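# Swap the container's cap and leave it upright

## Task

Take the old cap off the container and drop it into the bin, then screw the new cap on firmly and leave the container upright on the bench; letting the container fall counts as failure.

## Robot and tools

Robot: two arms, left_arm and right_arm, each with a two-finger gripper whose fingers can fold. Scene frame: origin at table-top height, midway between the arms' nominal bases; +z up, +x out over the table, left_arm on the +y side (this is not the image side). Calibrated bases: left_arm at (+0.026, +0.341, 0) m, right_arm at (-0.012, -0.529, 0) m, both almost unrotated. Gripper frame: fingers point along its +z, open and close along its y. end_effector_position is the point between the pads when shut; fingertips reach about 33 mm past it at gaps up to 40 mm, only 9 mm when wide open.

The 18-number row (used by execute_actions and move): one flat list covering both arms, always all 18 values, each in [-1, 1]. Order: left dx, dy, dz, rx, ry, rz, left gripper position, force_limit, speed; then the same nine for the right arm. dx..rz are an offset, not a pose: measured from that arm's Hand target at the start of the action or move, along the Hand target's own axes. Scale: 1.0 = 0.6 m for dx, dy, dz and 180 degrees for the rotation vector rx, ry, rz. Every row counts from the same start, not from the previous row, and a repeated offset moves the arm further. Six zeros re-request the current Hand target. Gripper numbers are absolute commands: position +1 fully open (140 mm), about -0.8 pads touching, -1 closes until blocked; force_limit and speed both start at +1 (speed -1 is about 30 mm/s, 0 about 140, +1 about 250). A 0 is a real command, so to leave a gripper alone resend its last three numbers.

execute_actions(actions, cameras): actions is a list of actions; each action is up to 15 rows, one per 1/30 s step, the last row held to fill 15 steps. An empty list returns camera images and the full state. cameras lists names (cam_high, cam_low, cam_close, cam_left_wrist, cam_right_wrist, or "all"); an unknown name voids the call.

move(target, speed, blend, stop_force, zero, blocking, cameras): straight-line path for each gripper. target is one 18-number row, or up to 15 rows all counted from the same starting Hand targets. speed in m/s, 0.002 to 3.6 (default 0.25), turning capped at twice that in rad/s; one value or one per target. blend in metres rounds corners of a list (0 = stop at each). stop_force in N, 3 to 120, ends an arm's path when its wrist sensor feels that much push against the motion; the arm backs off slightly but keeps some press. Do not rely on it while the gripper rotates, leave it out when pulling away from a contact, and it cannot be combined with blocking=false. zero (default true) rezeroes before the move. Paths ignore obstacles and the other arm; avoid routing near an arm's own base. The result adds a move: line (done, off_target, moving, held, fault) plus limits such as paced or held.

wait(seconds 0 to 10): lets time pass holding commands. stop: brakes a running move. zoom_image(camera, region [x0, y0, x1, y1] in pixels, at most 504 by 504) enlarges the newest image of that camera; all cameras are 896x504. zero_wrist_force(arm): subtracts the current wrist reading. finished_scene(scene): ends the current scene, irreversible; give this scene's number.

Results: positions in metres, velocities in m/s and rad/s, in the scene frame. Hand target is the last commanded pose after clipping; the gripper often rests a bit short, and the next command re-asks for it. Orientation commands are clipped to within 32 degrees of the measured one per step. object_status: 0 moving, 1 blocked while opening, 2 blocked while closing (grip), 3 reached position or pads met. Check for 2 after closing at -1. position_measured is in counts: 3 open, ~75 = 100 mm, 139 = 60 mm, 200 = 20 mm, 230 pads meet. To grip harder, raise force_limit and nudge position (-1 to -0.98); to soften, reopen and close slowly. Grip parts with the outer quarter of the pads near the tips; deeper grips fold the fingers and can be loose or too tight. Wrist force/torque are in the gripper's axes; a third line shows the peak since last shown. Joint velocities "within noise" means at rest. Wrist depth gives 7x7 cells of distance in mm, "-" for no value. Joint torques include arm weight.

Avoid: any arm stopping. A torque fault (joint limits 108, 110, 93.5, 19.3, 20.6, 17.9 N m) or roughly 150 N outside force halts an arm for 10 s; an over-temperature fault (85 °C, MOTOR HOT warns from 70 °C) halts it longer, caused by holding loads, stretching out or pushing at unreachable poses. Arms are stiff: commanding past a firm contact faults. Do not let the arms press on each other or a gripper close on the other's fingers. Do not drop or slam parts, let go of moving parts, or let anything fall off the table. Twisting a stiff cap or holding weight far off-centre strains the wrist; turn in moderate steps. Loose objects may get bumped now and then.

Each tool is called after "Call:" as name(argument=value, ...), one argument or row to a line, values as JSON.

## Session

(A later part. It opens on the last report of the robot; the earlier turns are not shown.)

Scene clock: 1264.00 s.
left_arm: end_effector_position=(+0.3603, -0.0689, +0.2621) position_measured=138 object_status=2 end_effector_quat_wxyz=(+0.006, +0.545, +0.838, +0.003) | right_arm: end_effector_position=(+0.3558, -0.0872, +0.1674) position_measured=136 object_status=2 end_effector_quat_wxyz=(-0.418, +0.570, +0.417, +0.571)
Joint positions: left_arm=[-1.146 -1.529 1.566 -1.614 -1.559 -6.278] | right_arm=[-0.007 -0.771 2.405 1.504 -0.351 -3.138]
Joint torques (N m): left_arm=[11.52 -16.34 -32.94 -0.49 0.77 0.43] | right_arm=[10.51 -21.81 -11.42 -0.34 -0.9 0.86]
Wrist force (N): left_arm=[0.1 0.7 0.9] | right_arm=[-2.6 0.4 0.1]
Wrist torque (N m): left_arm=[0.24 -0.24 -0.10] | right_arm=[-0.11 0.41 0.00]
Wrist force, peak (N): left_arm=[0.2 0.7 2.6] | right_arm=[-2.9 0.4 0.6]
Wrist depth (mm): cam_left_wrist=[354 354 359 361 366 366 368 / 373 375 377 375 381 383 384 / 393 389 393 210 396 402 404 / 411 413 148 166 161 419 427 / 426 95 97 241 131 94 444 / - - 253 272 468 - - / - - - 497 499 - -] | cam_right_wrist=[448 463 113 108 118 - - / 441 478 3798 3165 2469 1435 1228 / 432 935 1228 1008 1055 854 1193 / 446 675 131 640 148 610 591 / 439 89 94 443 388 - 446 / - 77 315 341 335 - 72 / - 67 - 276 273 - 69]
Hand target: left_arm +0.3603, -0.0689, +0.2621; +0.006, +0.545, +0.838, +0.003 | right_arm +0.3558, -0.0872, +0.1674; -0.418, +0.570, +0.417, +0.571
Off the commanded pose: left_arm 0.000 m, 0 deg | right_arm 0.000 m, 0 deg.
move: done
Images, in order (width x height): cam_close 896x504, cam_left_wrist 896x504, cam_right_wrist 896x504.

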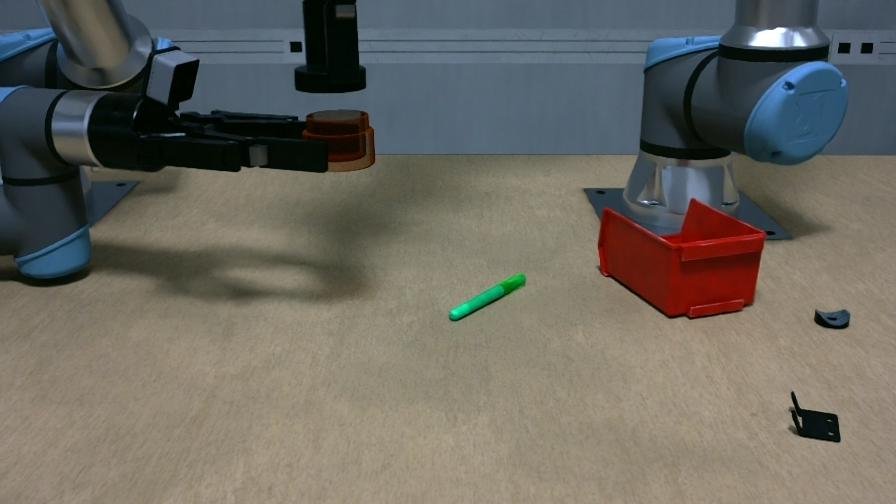

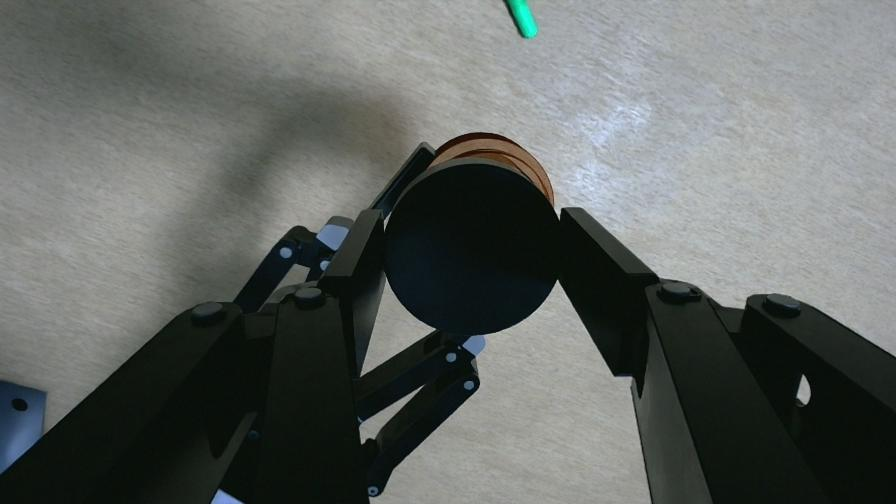

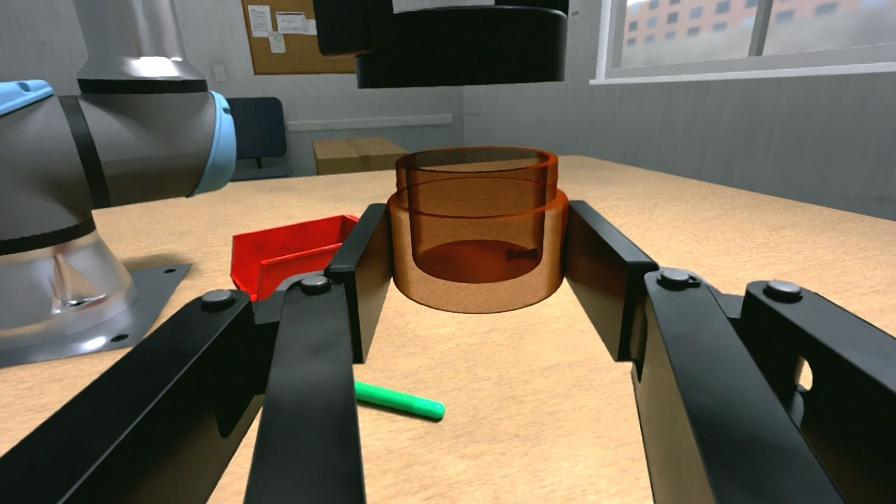

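Call:
move(
  target=[0.0029, 0.0140, 0.0167, 0, 0, 0, -1, 0, -1, 0, 0, 0, 0, 0, 0, -1, 0, -1],
  speed=0.1,
  cameras=["cam_left_wrist", "cam_right_wrist", "cam_close"],
)

Call:
zoom_image(
  camera="cam_right_wrist",
  region=[340, 40, 620, 320],
)

Call:
zoom_image(
  camera="cam_close",
  region=[270, 40, 410, 190],
)

Call:
zoom_image(
  camera="cam_left_wrist",
  region=[380, 100, 580, 300],
)

Scene clock: 1302.53 s.
left_arm: end_effector_position=(+0.3675, -0.0638, +0.2520) position_measured=138 object_status=2 end_effector_quat_wxyz=(+0.006, +0.545, +0.838, +0.003) | right_arm: end_effector_position=(+0.3558, -0.0872, +0.1674) position_measured=136 object_status=2 end_effector_quat_wxyz=(-0.418, +0.570, +0.417, +0.571)
Joint positions: left_arm=[-1.128 -1.526 1.589 -1.64 -1.559 -6.262] | right_arm=[-0.007 -0.771 2.405 1.504 -0.351 -3.138]
Joint torques (N m): left_arm=[-10.19 -20.96 -35.57 -0.77 -1.35 -0.8] | right_arm=[10.26 -23.05 -11.47 -1.9 -0.84 0.85]
Wrist force (N): left_arm=[0.1 0.6 0.7] | right_arm=[-2.5 0.4 0.1]
Wrist torque (N m): left_arm=[0.23 -0.23 -0.17] | right_arm=[-0.12 0.41 0.00]
Wrist force, peak (N): left_arm=[0.3 0.9 1.2] | right_arm=[-3.0 0.3 0.1]
Wrist depth (mm): cam_left_wrist=[346 346 349 353 353 356 357 / 361 365 364 368 369 373 380 / 381 381 381 160 385 392 394 / 396 395 149 - 150 413 416 / 418 95 97 434 131 93 429 / - - - 452 456 - - / - - - 487 482 - -] | cam_right_wrist=[453 472 127 115 158 1714 - / 439 487 3798 119 124 - - / 435 529 1204 1020 1069 901 - / 435 686 131 645 149 611 595 / 430 89 94 446 391 - 451 / - 77 315 338 336 - 72 / - 67 - 277 273 - 69]
Hand target: left_arm +0.3674, -0.0639, +0.2521; +0.006, +0.545, +0.838, +0.003 | right_arm +0.3558, -0.0872, +0.1674; -0.418, +0.570, +0.417, +0.571
Off the commanded pose: left_arm 0.000 m, 0 deg | right_arm 0.000 m, 0 deg.
move: done
Images, in order (width x height): cam_close 896x504, cam_left_wrist 896x504, cam_right_wrist 896x504.

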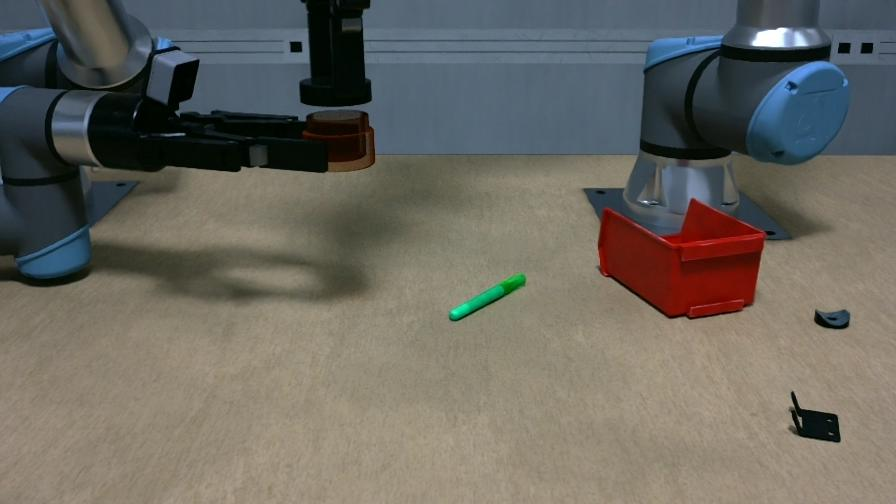

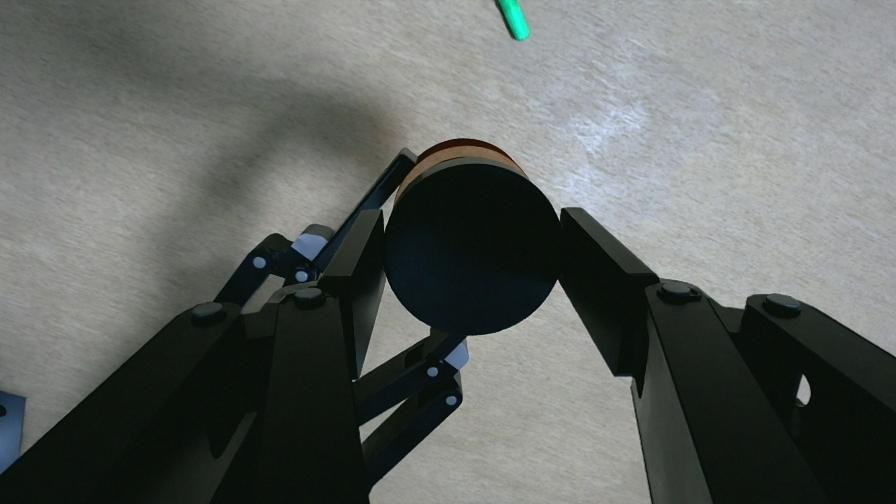

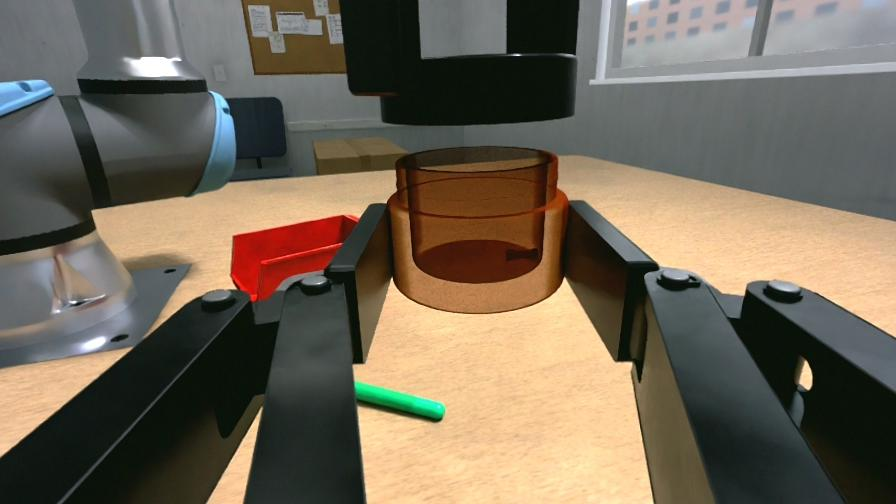

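Scaled by 1.800.

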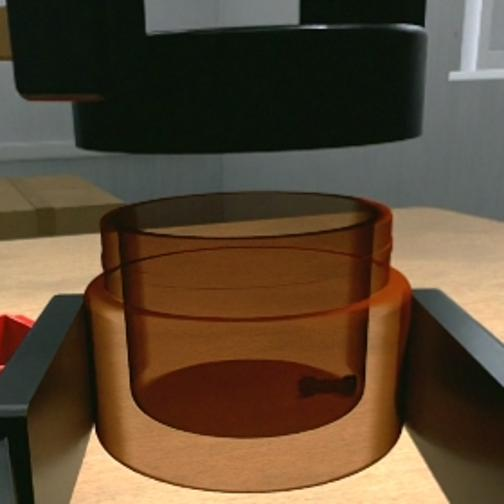

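Scaled by 3.360.

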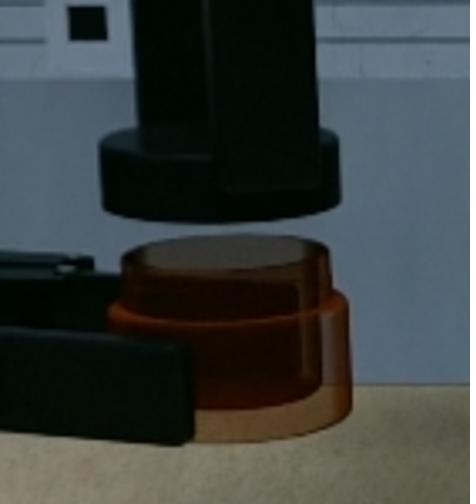

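Scaled by 2.520.

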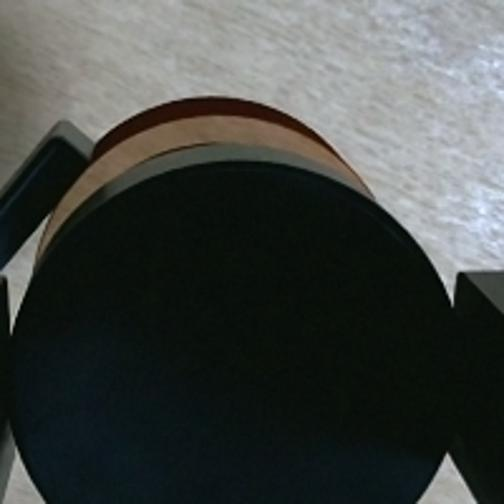

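Call:
zoom_image(
  camera="cam_right_wrist",
  region=[370, 50, 590, 170],
)

Call:
zoom_image(
  camera="cam_right_wrist",
  region=[380, 140, 580, 320],
)

Scaled by 2.291.

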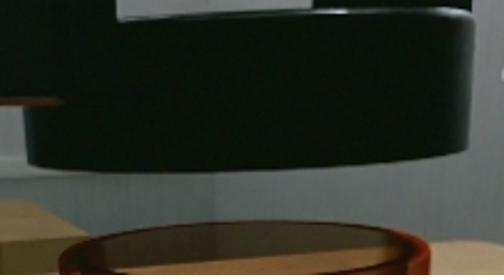

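Scaled by 2.520.

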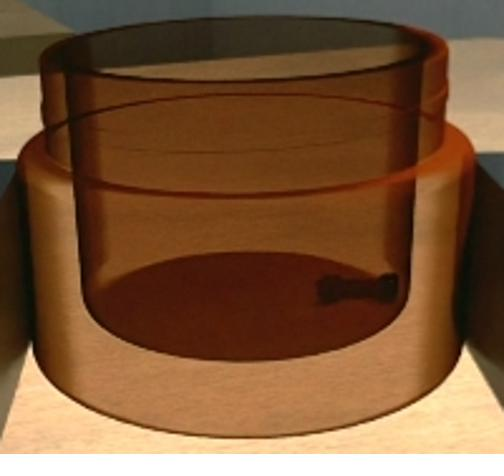

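Call:
move(
  target=[0, 0, 0.035, 0, 0, 0, -1, 0, -1, 0, 0, 0, 0, 0, 0, -1, 0, -1],
  speed=0.015,
  stop_force=5,
  cameras=["cam_right_wrist", "cam_close"],
)

Call:
zoom_image(
  camera="cam_right_wrist",
  region=[340, 40, 620, 320],
)

Call:
zoom_image(
  camera="cam_close",
  region=[270, 40, 410, 190],
)

Scene clock: 1359.43 s.
left_arm: end_effector_position=(+0.3677, -0.0639, +0.2311) position_measured=138 object_status=2 end_effector_quat_wxyz=(+0.006, +0.545, +0.838, +0.003) | right_arm: end_effector_position=(+0.3558, -0.0872, +0.1674) position_measured=136 object_status=2 end_effector_quat_wxyz=(-0.418, +0.570, +0.417, +0.571)
Joint positions: left_arm=[-1.128 -1.521 1.637 -1.693 -1.559 -6.261] | right_arm=[-0.007 -0.771 2.405 1.504 -0.351 -3.138]
Joint torques (N m): left_arm=[9.67 -31.98 -39.31 0.17 -1.31 1.4] | right_arm=[9.46 -22.8 -11.46 -2.02 -0.62 0.82]
Wrist force (N): left_arm=[1.9 -0.1 0.9] | right_arm=[-2.3 1.8 -0.9]
Wrist torque (N m): left_arm=[0.17 -0.27 -0.16] | right_arm=[-0.08 0.40 0.03]
Wrist force, peak (N): left_arm=[1.9 0.2 1.0] | right_arm=[-3.9 1.5 -0.6]
Wrist depth (mm): cam_left_wrist=[327 331 329 332 337 337 336 / 341 344 347 348 351 353 355 / 355 361 362 189 365 369 373 / 376 377 146 164 150 389 391 / 397 92 98 214 131 94 404 / - - - 243 428 - - / - - - 455 456 - -] | cam_right_wrist=[449 477 126 114 159 - 1234 / 444 499 3248 128 167 2110 - / 438 523 1037 129 851 901 - / 463 682 132 646 148 611 591 / 426 89 94 446 393 - 446 / - 77 313 340 336 - 72 / - 67 - 276 275 - 69]
Hand target: left_arm +0.3677, -0.0639, +0.2311; +0.006, +0.545, +0.838, +0.003 | right_arm +0.3558, -0.0872, +0.1674; -0.418, +0.570, +0.417, +0.571
Off the commanded pose: left_arm 0.000 m, 0 deg | right_arm 0.000 m, 0 deg.
move: done
Images, in order (width x height): cam_close 896x504, cam_right_wrist 896x504.

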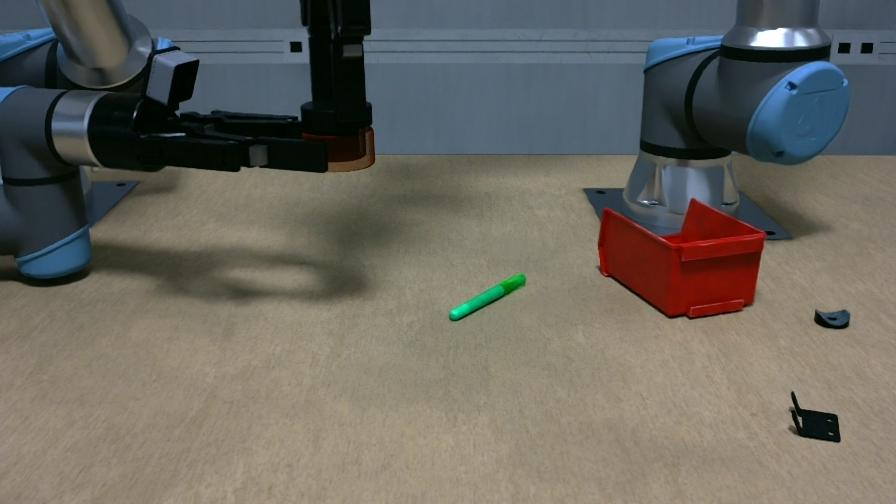

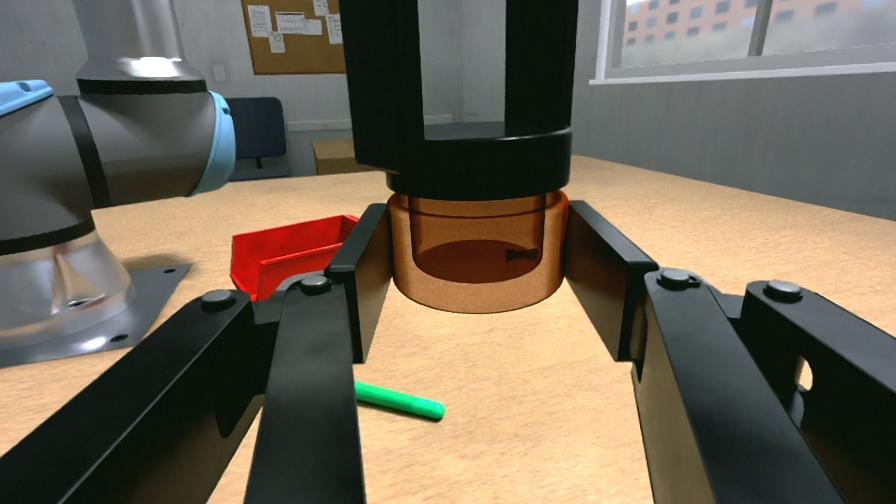

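Scaled by 1.800.

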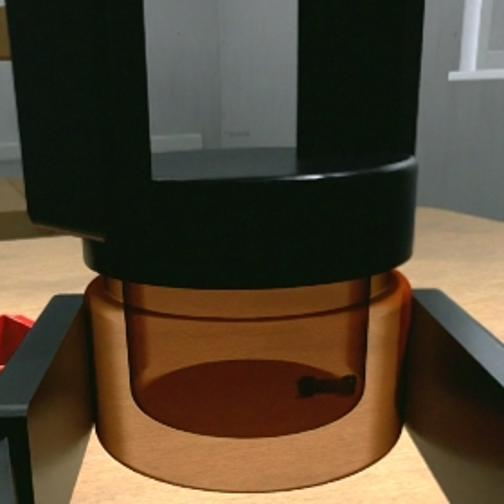

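Scaled by 3.360.

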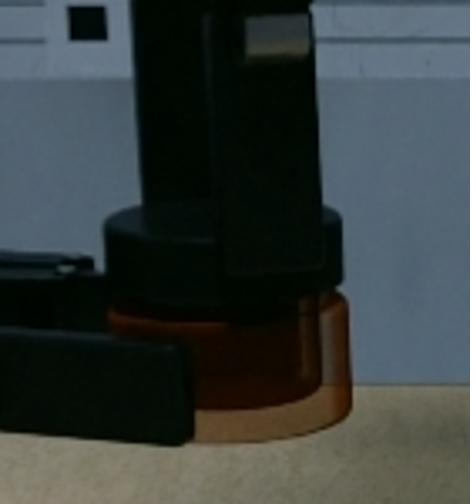

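Call:
move(
  target=[0, 0, 0.0075, 0, 0, 0, -1, 0, -1, 0, 0, 0, 0, 0, 0, -1, 0, -1],
  speed=0.008,
  stop_force=4,
  cameras=[],
)

Scene clock: 1372.07 s.
left_arm: end_effector_position=(+0.3677, -0.0639, +0.2309) position_measured=138 object_status=2 end_effector_quat_wxyz=(+0.006, +0.545, +0.838, +0.003) | right_arm: end_effector_position=(+0.3558, -0.0872, +0.1674) position_measured=136 object_status=2 end_effector_quat_wxyz=(-0.418, +0.570, +0.417, +0.571)
Joint positions: left_arm=[-1.128 -1.521 1.638 -1.694 -1.559 -6.261] | right_arm=[-0.007 -0.771 2.405 1.504 -0.351 -3.138]
Joint torques (N m): left_arm=[6.61 -28.86 -37.87 0.55 -0.98 0.52] | right_arm=[9.04 -30.1 -10.72 -1.96 -0.56 0.77]
Wrist force (N): left_arm=[-0.1 1.0 0.5] | right_arm=[-2.8 -0.1 -0.2]
Wrist torque (N m): left_arm=[0.19 -0.27 -0.17] | right_arm=[-0.09 0.38 0.00]
Wrist force, peak (N): left_arm=[3.2 1.2 -4.5] | right_arm=[-9.9 1.3 -1.9]
Wrist depth (mm): cam_left_wrist=[326 327 331 332 334 335 337 / 342 345 345 346 348 354 355 / 358 359 360 190 365 370 372 / 376 374 146 - 150 390 393 / 393 92 98 232 132 94 410 / - - - 242 429 - - / - - - 459 457 - -] | cam_right_wrist=[451 460 127 113 160 - - / 446 491 135 121 166 - - / 438 525 1037 129 831 925 - / 452 690 132 633 148 605 592 / 438 89 94 443 390 - 446 / - 77 314 342 337 - 72 / - 67 - 275 273 - 69]
Hand target: left_arm +0.3677, -0.0639, +0.2309; +0.006, +0.545, +0.838, +0.003 (not the last commanded pose) | right_arm +0.3558, -0.0872, +0.1674; -0.418, +0.570, +0.417, +0.571
Off the commanded pose: left_arm 0.004 m, 0 deg | right_arm 0.000 m, 0 deg.
move: contact (left_arm)
No camera images: "cameras" was empty.

Call:
move(
  target=[0, 0, 0.0017, 0, 0, 0.5, -1, 0, -1, 0, 0, 0, 0, 0, 0, -1, 0, -1],
  speed=0.3,
  cameras=["cam_right_wrist"],
)

Scene clock: 1381.90 s.
left_arm: end_effector_position=(+0.3676, -0.0640, +0.2298) position_measured=138 object_status=2 end_effector_quat_wxyz=(+0.002, +0.978, +0.208, +0.006) | right_arm: end_effector_position=(+0.3558, -0.0872, +0.1674) position_measured=136 object_status=2 end_effector_quat_wxyz=(-0.418, +0.570, +0.417, +0.571)
Joint positions: left_arm=[-1.128 -1.521 1.64 -1.697 -1.559 -4.691] | right_arm=[-0.007 -0.771 2.405 1.504 -0.351 -3.138]
Joint torques (N m): left_arm=[10.07 -10.67 -17 -1.81 -0.46 1.08] | right_arm=[8.99 -54.96 -10.96 -2.11 -0.2 0.79]
Wrist force (N): left_arm=[-0.7 4.0 -11.8] | right_arm=[-18.7 -0.9 3.1]
Wrist torque (N m): left_arm=[-0.16 -0.14 -0.36] | right_arm=[-0.21 0.81 0.25]
Wrist force, peak (N): left_arm=[-0.9 4.1 -12.2] | right_arm=[-19.0 -1.1 3.3]
Wrist depth (mm): cam_left_wrist=[332 332 330 332 331 330 331 / 345 348 345 346 347 350 348 / 364 364 363 - 360 362 367 / 383 381 146 - 149 204 381 / 398 96 98 406 132 94 395 / - - 421 429 218 - - / - - - 453 246 - -] | cam_right_wrist=[3206 3382 3578 165 112 - 1210 / 451 489 3336 170 122 1842 1181 / 435 519 1029 131 843 904 - / 449 680 132 646 148 607 586 / 436 89 94 445 389 - 450 / - 77 316 340 336 - 72 / - 67 - 276 275 - 69]
Hand target: left_arm +0.3677, -0.0639, +0.2298; +0.002, +0.978, +0.207, +0.006 | right_arm +0.3558, -0.0872, +0.1674; -0.418, +0.570, +0.417, +0.571
Off the commanded pose: left_arm 0.000 m, 0 deg | right_arm 0.000 m, 0 deg.
move: done
Images, in order (width x height): cam_right_wrist 896x504.

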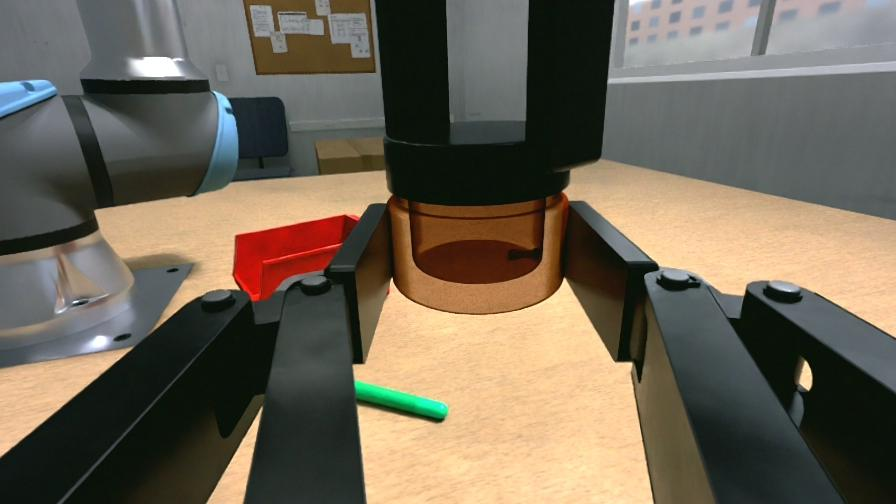

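Call:
move(
  target=[0, 0, 0, 0, 0, 0.5, -1, 0, -1, 0, 0, 0, 0, 0, 0, -1, 0, -1],
  speed=0.3,
  cameras=["cam_right_wrist"],
)

Scene clock: 1391.13 s.
left_arm: end_effector_position=(+0.3676, -0.0639, +0.2298) position_measured=138 object_status=2 end_effector_quat_wxyz=(-0.003, +0.838, -0.545, +0.006) | right_arm: end_effector_position=(+0.3558, -0.0872, +0.1674) position_measured=136 object_status=2 end_effector_quat_wxyz=(-0.418, +0.570, +0.417, +0.571)
Joint positions: left_arm=[-1.128 -1.521 1.64 -1.697 -1.559 -3.12] | right_arm=[-0.007 -0.771 2.405 1.504 -0.351 -3.138]
Joint torques (N m): left_arm=[17.59 -15.84 -31.15 -1.36 0.51 1.22] | right_arm=[8.69 -56.42 -10.68 -2.01 -0.08 0.62]
Wrist force (N): left_arm=[8.8 6.6 -3.7] | right_arm=[-8.2 0.3 9.5]
Wrist torque (N m): left_arm=[-0.22 -0.23 -0.28] | right_arm=[-0.18 0.49 -0.20]
Wrist force, peak (N): left_arm=[8.8 8.6 -4.7] | right_arm=[-19.3 -0.9 3.0]
Wrist depth (mm): cam_left_wrist=[329 329 329 324 329 182 175 / 345 346 345 344 345 180 347 / 364 364 365 159 359 186 364 / 384 382 146 - 150 388 387 / 401 96 98 413 131 95 401 / - - 426 430 431 - - / - - - 452 466 - -] | cam_right_wrist=[452 480 127 3982 161 - - / 446 486 3685 136 165 - - / 439 523 1055 130 845 885 - / 456 676 132 630 148 607 595 / - 89 94 446 390 - 443 / - 77 316 342 339 - 72 / - 67 - 276 274 - 69]
Hand target: left_arm +0.3677, -0.0639, +0.2298; -0.003, +0.838, -0.545, +0.006 | right_arm +0.3558, -0.0872, +0.1674; -0.418, +0.570, +0.417, +0.571
Off the commanded pose: left_arm 0.000 m, 0 deg | right_arm 0.000 m, 0 deg.
move: done
Images, in order (width x height): cam_right_wrist 896x504.

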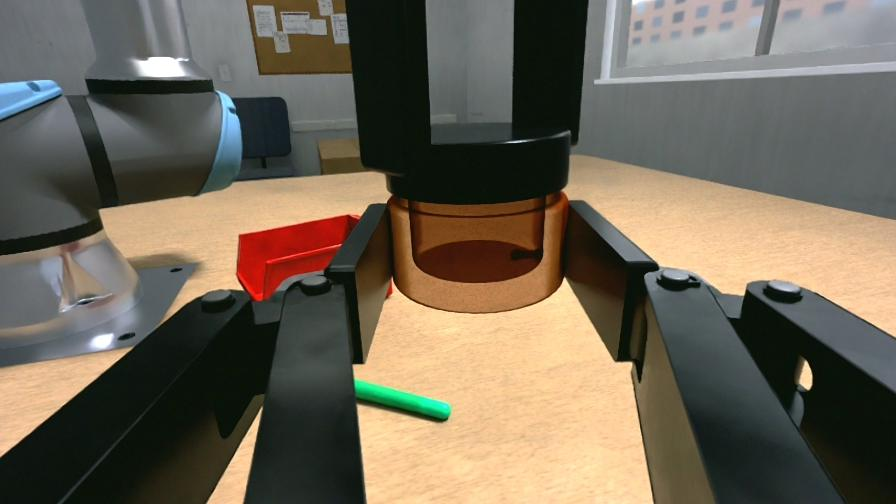

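Call:
move(
  target=[0.0025, 0.0025, 0.0017, 0, 0, 0.5, -1, 0, -1, 0, 0, 0, 0, 0, 0, -1, 0, -1],
  speed=0.3,
  cameras=["cam_right_wrist"],
)

Scene clock: 1418.43 s.
left_arm: end_effector_position=(+0.3669, -0.0660, +0.2288) position_measured=138 object_status=2 end_effector_quat_wxyz=(+0.006, -0.207, +0.978, -0.002) end_effector_velocity=(+0.001, +0.000, +0.000) end_effector_angular_velocity=(+0.000, -0.001, -0.004) | right_arm: end_effector_position=(+0.3558, -0.0872, +0.1674) position_measured=136 object_status=2 end_effector_quat_wxyz=(-0.418, +0.570, +0.417, +0.571)
Joint positions: left_arm=[-1.131 -1.518 1.64 -1.699 -1.559 -1.552] | right_arm=[-0.007 -0.771 2.405 1.504 -0.351 -3.138]
Joint velocities: left_arm=[0.001 0 0 -0.001 0.001 0.005] | right_arm=[within noise]
Joint torques (N m): left_arm=[9.24 -15.9 -36.48 -6.64 -0.72 1.2] | right_arm=[7.62 -53.01 -10.24 -1.98 0.17 0.58]
Wrist force (N): left_arm=[-0.7 2.7 -2.6] | right_arm=[-7.2 0.7 -1.9]
Wrist torque (N m): left_arm=[0.09 -0.20 -0.22] | right_arm=[-0.29 0.64 -0.07]
Wrist force, peak (N): left_arm=[10.5 7.8 -3.7] | right_arm=[-8.4 1.1 11.1]
Wrist depth (mm): cam_left_wrist=[165 318 327 324 328 331 334 / - 174 342 343 347 345 352 / 356 176 352 159 360 367 365 / 376 380 146 - 161 388 402 / 392 92 98 406 132 93 345 / - - 423 435 432 - - / - - - 460 463 - -] | cam_right_wrist=[446 485 3798 164 113 - 1148 / 439 490 3858 167 116 - - / 438 523 1176 131 828 911 1228 / 487 684 131 645 148 604 589 / 409 89 94 444 392 - 443 / - 77 328 340 337 - 72 / - 67 - 276 273 - 69]
Hand target: left_arm +0.3669, -0.0659, +0.2288; +0.006, -0.207, +0.978, -0.002 | right_arm +0.3558, -0.0872, +0.1674; -0.418, +0.570, +0.417, +0.571
Off the commanded pose: left_arm 0.000 m, 0 deg | right_arm 0.000 m, 0 deg.
move: done
Images, in order (width x height): cam_right_wrist 896x504.

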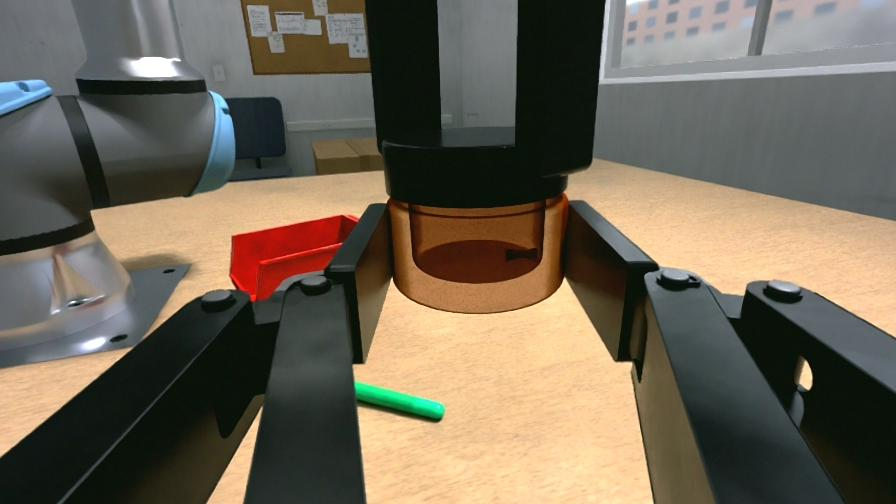

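Call:
zoom_image(
  camera="cam_right_wrist",
  region=[360, 100, 600, 320],
)

Scaled by 2.100.

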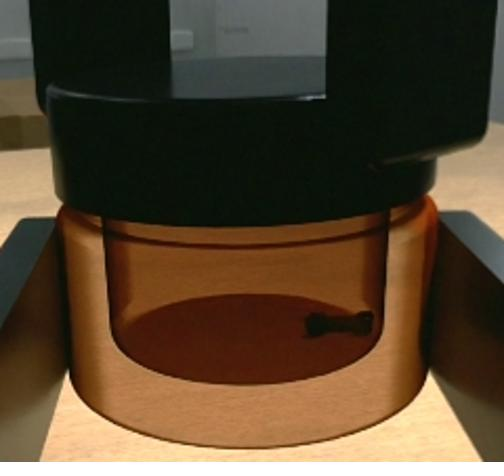

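Call:
move(
  target=[-0.0025, 0.0033, 0.0017, 0, 0, 0.5, -1, 0, -1, 0, 0, 0, 0, 0, 0, -1, 0, -1],
  speed=0.3,
  cameras=[],
)

Scene clock: 1441.17 s.
left_arm: end_effector_position=(+0.3675, -0.0635, +0.2278) position_measured=138 object_status=2 end_effector_quat_wxyz=(+0.006, +0.545, +0.838, +0.003) | right_arm: end_effector_position=(+0.3558, -0.0872, +0.1674) position_measured=136 object_status=2 end_effector_quat_wxyz=(-0.418, +0.570, +0.417, +0.571)
Joint positions: left_arm=[-1.128 -1.521 1.646 -1.702 -1.559 0.022] | right_arm=[-0.007 -0.771 2.405 1.504 -0.351 -3.138]
Joint torques (N m): left_arm=[10.08 -29.99 -18.7 -4.8 -0.6 1.02] | right_arm=[6.86 -47.48 -9.52 -1.91 0.29 0.63]
Wrist force (N): left_arm=[-2.2 -0.2 -0.1] | right_arm=[-4.6 -1.0 2.1]
Wrist torque (N m): left_arm=[0.22 -0.22 -0.19] | right_arm=[-0.21 0.50 -0.04]
Wrist force, peak (N): left_arm=[-0.4 3.2 -3.3] | right_arm=[-8.5 0.3 -1.7]
Wrist depth (mm): cam_left_wrist=[324 326 325 329 330 334 334 / 337 339 343 344 345 351 349 / 353 358 357 353 358 365 373 / 373 374 146 - 149 381 388 / 387 92 97 203 131 93 399 / - - 224 226 425 - - / - - - 449 447 - -] | cam_right_wrist=[433 491 127 114 159 - - / 441 494 135 122 1975 - - / 435 524 1042 129 854 908 - / 464 684 131 641 149 614 595 / 442 89 94 444 389 - 447 / - 77 313 341 337 - 72 / - 67 - 276 273 - 69]
Hand target: left_arm +0.3675, -0.0635, +0.2278; +0.006, +0.545, +0.838, +0.003 | right_arm +0.3558, -0.0872, +0.1674; -0.418, +0.570, +0.417, +0.571
Off the commanded pose: left_arm 0.000 m, 0 deg | right_arm 0.000 m, 0 deg.
move: done
No camera images: "cameras" was empty.

Call:
move(
  target=[
    [-0.0025, 0.0025, 0.0017, 0, 0, 0.5, -1, 0, -1, 0, 0, 0, 0, 0, 0, -1, 0, -1],
    [-0.0049, 0.0008, 0.0031, 0, 0, 0.9, -1, 0, -1, 0, 0, 0, 0, 0, 0, -1, 0, -1],
  ],
  speed=0.3,
  blend=[0.001, 0],
  cameras=["cam_right_wrist"],
)

Call:
zoom_image(
  camera="cam_right_wrist",
  region=[360, 100, 600, 320],
)

Scene clock: 1461.10 s.
left_arm: end_effector_position=(+0.3691, -0.0660, +0.2260) position_measured=138 object_status=2 end_effector_quat_wxyz=(-0.002, +0.913, -0.407, +0.006) end_effector_velocity=(+0.000, -0.001, +0.000) end_effector_angular_velocity=(-0.001, +0.000, -0.007) | right_arm: end_effector_position=(+0.3558, -0.0872, +0.1674) position_measured=136 object_status=2 end_effector_quat_wxyz=(-0.418, +0.570, +0.417, +0.571)
Joint positions: left_arm=[-1.127 -1.514 1.643 -1.706 -1.559 2.85] | right_arm=[-0.007 -0.771 2.405 1.504 -0.351 -3.138]
Joint velocities: left_arm=[-0.001 0 0 -0.001 0 0.006] | right_arm=[within noise]
Joint torques (N m): left_arm=[9.59 -11.57 -31.54 -5.11 -0.39 1.13] | right_arm=[6.04 -39.74 -9.67 -1.82 0.56 0.41]
Wrist force (N): left_arm=[-0.3 0.3 -9.0] | right_arm=[-15.2 -0.1 -0.2]
Wrist torque (N m): left_arm=[0.21 -0.21 -0.52] | right_arm=[-0.61 0.78 0.03]
Wrist force, peak (N): left_arm=[0.0 0.7 -9.1] | right_arm=[-15.8 -0.3 -0.2]
Wrist depth (mm): cam_left_wrist=[324 327 325 327 165 329 162 / 343 341 343 340 342 339 174 / 361 361 361 159 363 188 182 / 381 380 146 - 149 191 382 / 398 96 95 174 170 95 394 / - - 423 426 430 - - / - - - 458 453 - -] | cam_right_wrist=[446 482 3741 110 162 1679 - / 442 487 3382 117 172 1726 1299 / 435 523 1042 127 834 935 - / 461 686 132 641 148 604 593 / 439 89 94 445 390 - 444 / - 77 313 340 336 - 72 / - 67 - 277 274 - 69]
Hand target: left_arm +0.3692, -0.0660, +0.2260; -0.002, +0.913, -0.407, +0.006 | right_arm +0.3558, -0.0872, +0.1674; -0.418, +0.570, +0.417, +0.571
Off the commanded pose: left_arm 0.000 m, 0 deg | right_arm 0.000 m, 0 deg.
move: done
Images, in order (width x height): cam_right_wrist 896x504.

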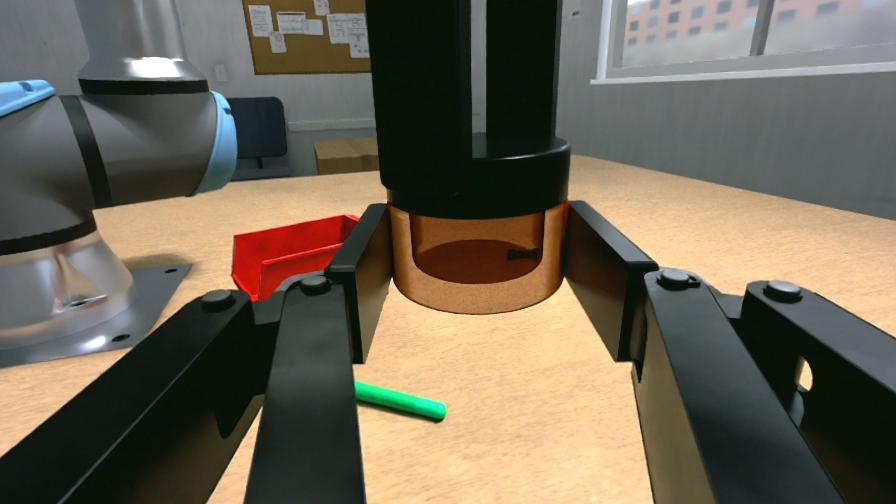

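Scaled by 2.100.

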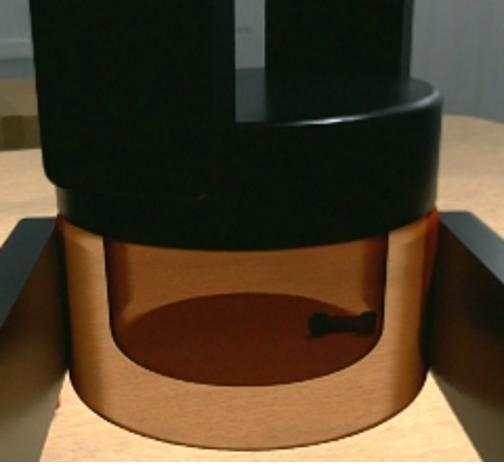

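Call:
move(
  target=[-0.0008, 0.0012, 0.0, 0, 0, 0.17, -1, 0, -1, 0, 0, 0, 0, 0, 0, -1, 0, -1],
  speed=0.2,
  cameras=[],
)

Scene clock: 1467.13 s.
left_arm: end_effector_position=(+0.3683, -0.0662, +0.2260) position_measured=138 object_status=2 end_effector_quat_wxyz=(-0.004, +0.774, -0.634, +0.005) | right_arm: end_effector_position=(+0.3558, -0.0872, +0.1674) position_measured=138 object_status=2 end_effector_quat_wxyz=(-0.418, +0.570, +0.417, +0.571)
Joint positions: left_arm=[-1.129 -1.515 1.644 -1.706 -1.559 3.383] | right_arm=[-0.007 -0.771 2.405 1.504 -0.351 -3.138]
Joint torques (N m): left_arm=[8.05 -35.49 -12.92 -3.01 -3.88 2.31] | right_arm=[5.98 -35.17 -8.81 -1.78 0.71 0.37]
Wrist force (N): left_arm=[-1.8 -3.3 -4.3] | right_arm=[-9.4 -2.8 -3.3]
Wrist torque (N m): left_arm=[0.57 -0.22 -1.57] | right_arm=[-1.61 0.61 0.14]
Wrist force, peak (N): left_arm=[6.8 1.4 -6.9] | right_arm=[-16.1 -0.5 -0.2]
Wrist depth (mm): cam_left_wrist=[327 325 326 326 324 163 321 / 342 343 339 341 341 170 341 / 359 360 359 366 354 361 361 / 382 382 149 166 148 380 381 / 400 96 98 406 169 95 390 / - - 422 432 429 - - / - - - 450 451 - -] | cam_right_wrist=[439 479 132 - 160 - - / 439 502 139 166 165 1635 - / 438 531 1060 136 166 872 - / 456 684 128 640 146 613 593 / 440 89 94 442 391 91 442 / - 71 313 341 336 - - / - - - 276 273 - 69]
Hand target: left_arm +0.3683, -0.0661, +0.2260; -0.004, +0.774, -0.634, +0.005 | right_arm +0.3558, -0.0872, +0.1674; -0.418, +0.570, +0.417, +0.571
Off the commanded pose: left_arm 0.000 m, 0 deg | right_arm 0.000 m, 0 deg.
move: done
No camera images: "cameras" was empty.

Call:
wait(
  seconds=0,
  cameras=["cam_right_wrist", "cam_left_wrist", "cam_close"],
)

Call:
zoom_image(
  camera="cam_right_wrist",
  region=[360, 100, 600, 320],
)

Scene clock: 1471.83 s.
left_arm: end_effector_position=(+0.3683, -0.0661, +0.2260) position_measured=138 object_status=2 end_effector_quat_wxyz=(-0.004, +0.774, -0.634, +0.005) | right_arm: end_effector_position=(+0.3558, -0.0872, +0.1674) position_measured=138 object_status=2 end_effector_quat_wxyz=(-0.418, +0.570, +0.417, +0.571)
Joint positions: left_arm=[-1.129 -1.515 1.644 -1.706 -1.559 3.383] | right_arm=[-0.007 -0.771 2.405 1.504 -0.351 -3.138]
Joint torques (N m): left_arm=[9.33 -16.19 -33.71 -5.16 -0.31 3.31] | right_arm=[5.43 -32.71 -9.71 -1.7 0.84 0.37]
Wrist force (N): left_arm=[-0.7 -2.3 -3.9] | right_arm=[-9.3 -2.7 -2.1]
Wrist torque (N m): left_arm=[0.55 -0.28 -1.56] | right_arm=[-1.68 0.57 0.12]
Wrist force, peak (N): left_arm=[-1.4 -3.2 -4.2] | right_arm=[-9.4 -3.0 -2.6]
Wrist depth (mm): cam_left_wrist=[327 324 326 324 324 163 323 / 346 344 343 343 337 170 345 / 361 360 362 338 355 360 359 / 381 379 149 - 149 380 380 / 401 96 98 412 131 95 393 / - - 424 432 430 - - / - - - 442 451 - -] | cam_right_wrist=[453 480 3578 4184 157 - 1293 / 444 501 3292 166 166 1573 1327 / 439 935 1042 136 957 914 - / 456 676 130 635 147 604 592 / 441 89 94 445 391 91 446 / - 71 313 339 336 - - / - - - 275 274 - 69]
Hand target: left_arm +0.3683, -0.0661, +0.2260; -0.004, +0.774, -0.634, +0.005 | right_arm +0.3558, -0.0872, +0.1674; -0.418, +0.570, +0.417, +0.571
Tool commands: left_gripper/position=-1.0 left_gripper/force_limit=+0.0 left_gripper/speed=-1.0 right_gripper/position=-1.0 right_gripper/force_limit=+0.0 right_gripper/speed=-1.0
Off the commanded pose: left_arm 0.000 m, 0 deg | right_arm 0.000 m, 0 deg.
Images, in order (width x height): cam_close 896x504, cam_left_wrist 896x504, cam_right_wrist 896x504.

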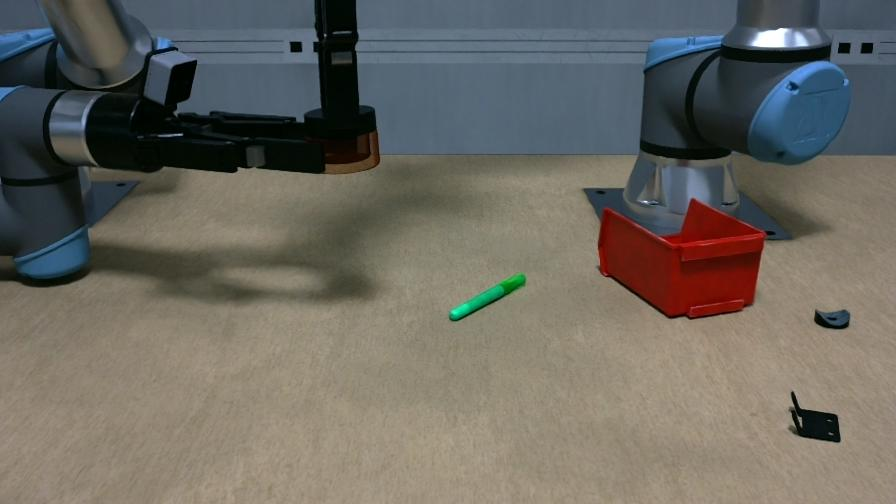

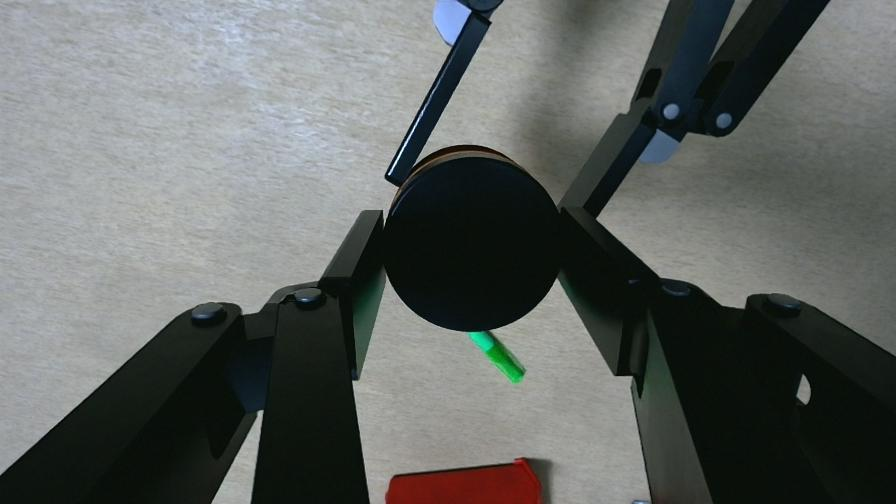

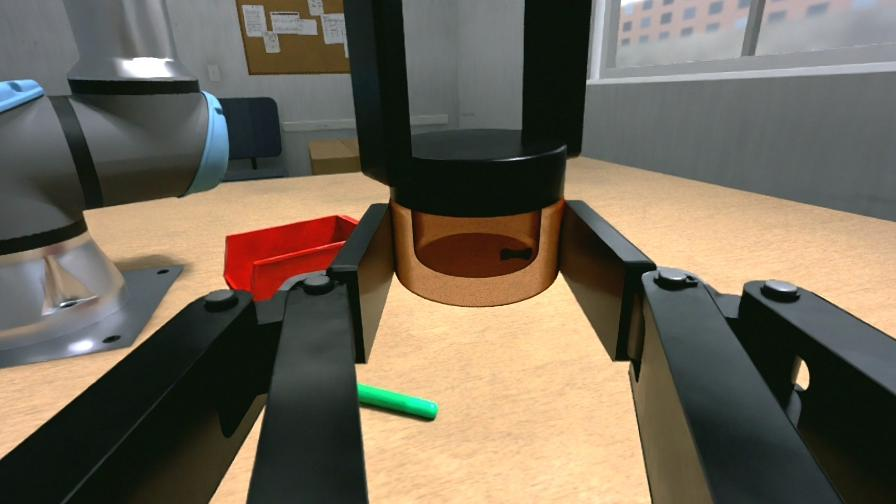

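Scaled by 2.100.

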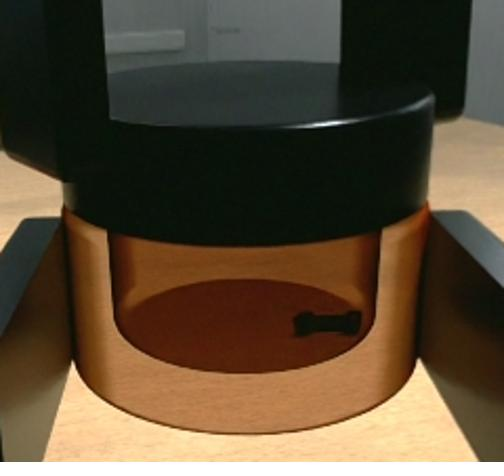

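Call:
move(
  target=[0, 0, 0, 0, 0, 0, -1, 0, -1, 0, 0, 0, 0, 0, 0, 0.17, -0.5, -0.8],
  speed=0.1,
  cameras=["cam_right_wrist", "cam_left_wrist", "cam_close"],
)

Call:
zoom_image(
  camera="cam_right_wrist",
  region=[340, 100, 640, 340],
)

Scene clock: 1511.17 s.
left_arm: end_effector_position=(+0.3683, -0.0661, +0.2259) position_measured=138 object_status=2 end_effector_quat_wxyz=(-0.004, +0.774, -0.634, +0.005) | right_arm: end_effector_position=(+0.3558, -0.0872, +0.1674) position_measured=108 object_status=0 end_effector_quat_wxyz=(-0.418, +0.570, +0.417, +0.571)
Joint positions: left_arm=[-1.129 -1.515 1.644 -1.706 -1.559 3.383] | right_arm=[-0.007 -0.771 2.405 1.504 -0.351 -3.138]
Joint torques (N m): left_arm=[7.8 -21.28 -33.53 -5.05 -0.32 -0.71] | right_arm=[5.03 -28.52 -8.94 -1.61 0.98 0.45]
Wrist force (N): left_arm=[0.2 0.8 2.2] | right_arm=[-1.0 -0.2 0.2]
Wrist torque (N m): left_arm=[0.25 -0.24 -0.13] | right_arm=[-0.23 0.40 0.00]
Wrist force, peak (N): left_arm=[-0.9 -2.5 -4.3] | right_arm=[-9.7 -2.5 -2.2]
Wrist depth (mm): cam_left_wrist=[327 325 325 322 325 167 317 / 343 345 341 340 342 170 340 / 361 362 359 160 353 360 360 / 380 382 146 166 149 380 379 / 398 95 97 405 132 94 395 / - - 428 427 429 - - / - - - 449 452 - -] | cam_right_wrist=[456 3477 131 4047 167 - - / 446 500 148 174 166 1657 1216 / 439 531 1073 137 155 932 - / 454 680 140 640 156 602 593 / - 89 109 445 412 90 84 / - - 328 339 338 - - / - - 280 276 275 - -]
Hand target: left_arm +0.3683, -0.0661, +0.2260; -0.004, +0.774, -0.634, +0.005 | right_arm +0.3558, -0.0872, +0.1674; -0.418, +0.570, +0.417, +0.571
Off the commanded pose: left_arm 0.000 m, 0 deg | right_arm 0.000 m, 0 deg.
move: done
Images, in order (width x height): cam_close 896x504, cam_left_wrist 896x504, cam_right_wrist 896x504.

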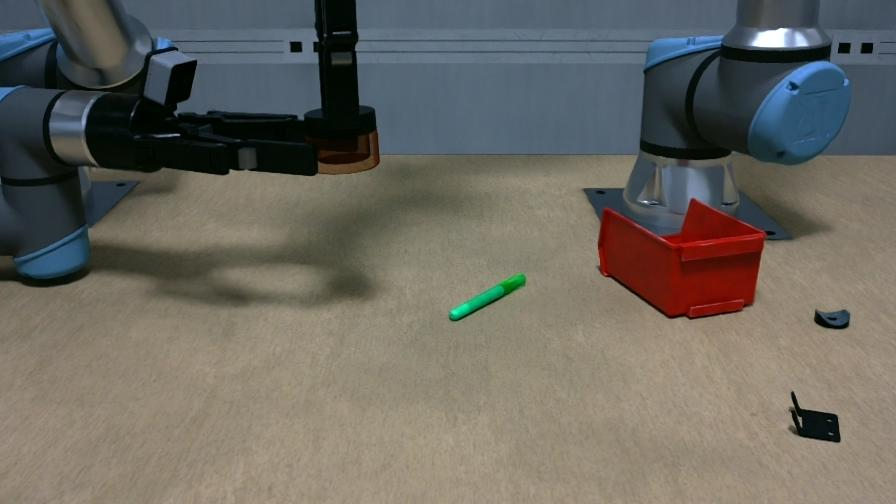

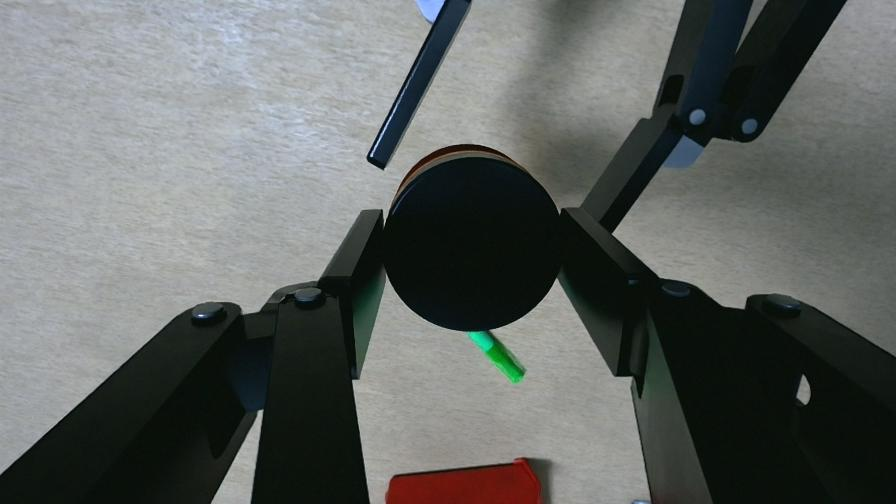

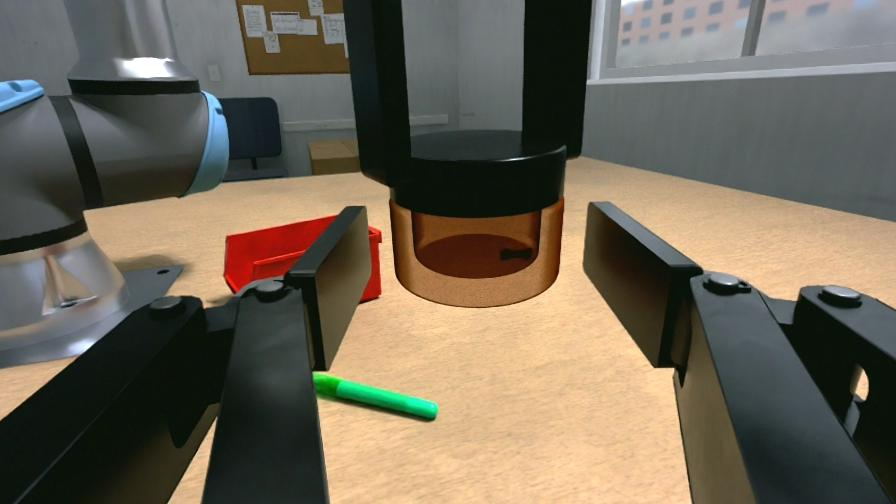

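Scaled by 1.680.

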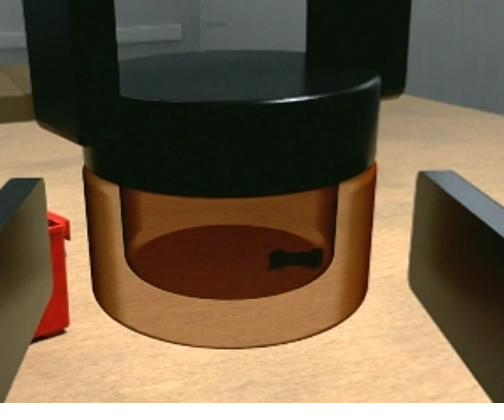

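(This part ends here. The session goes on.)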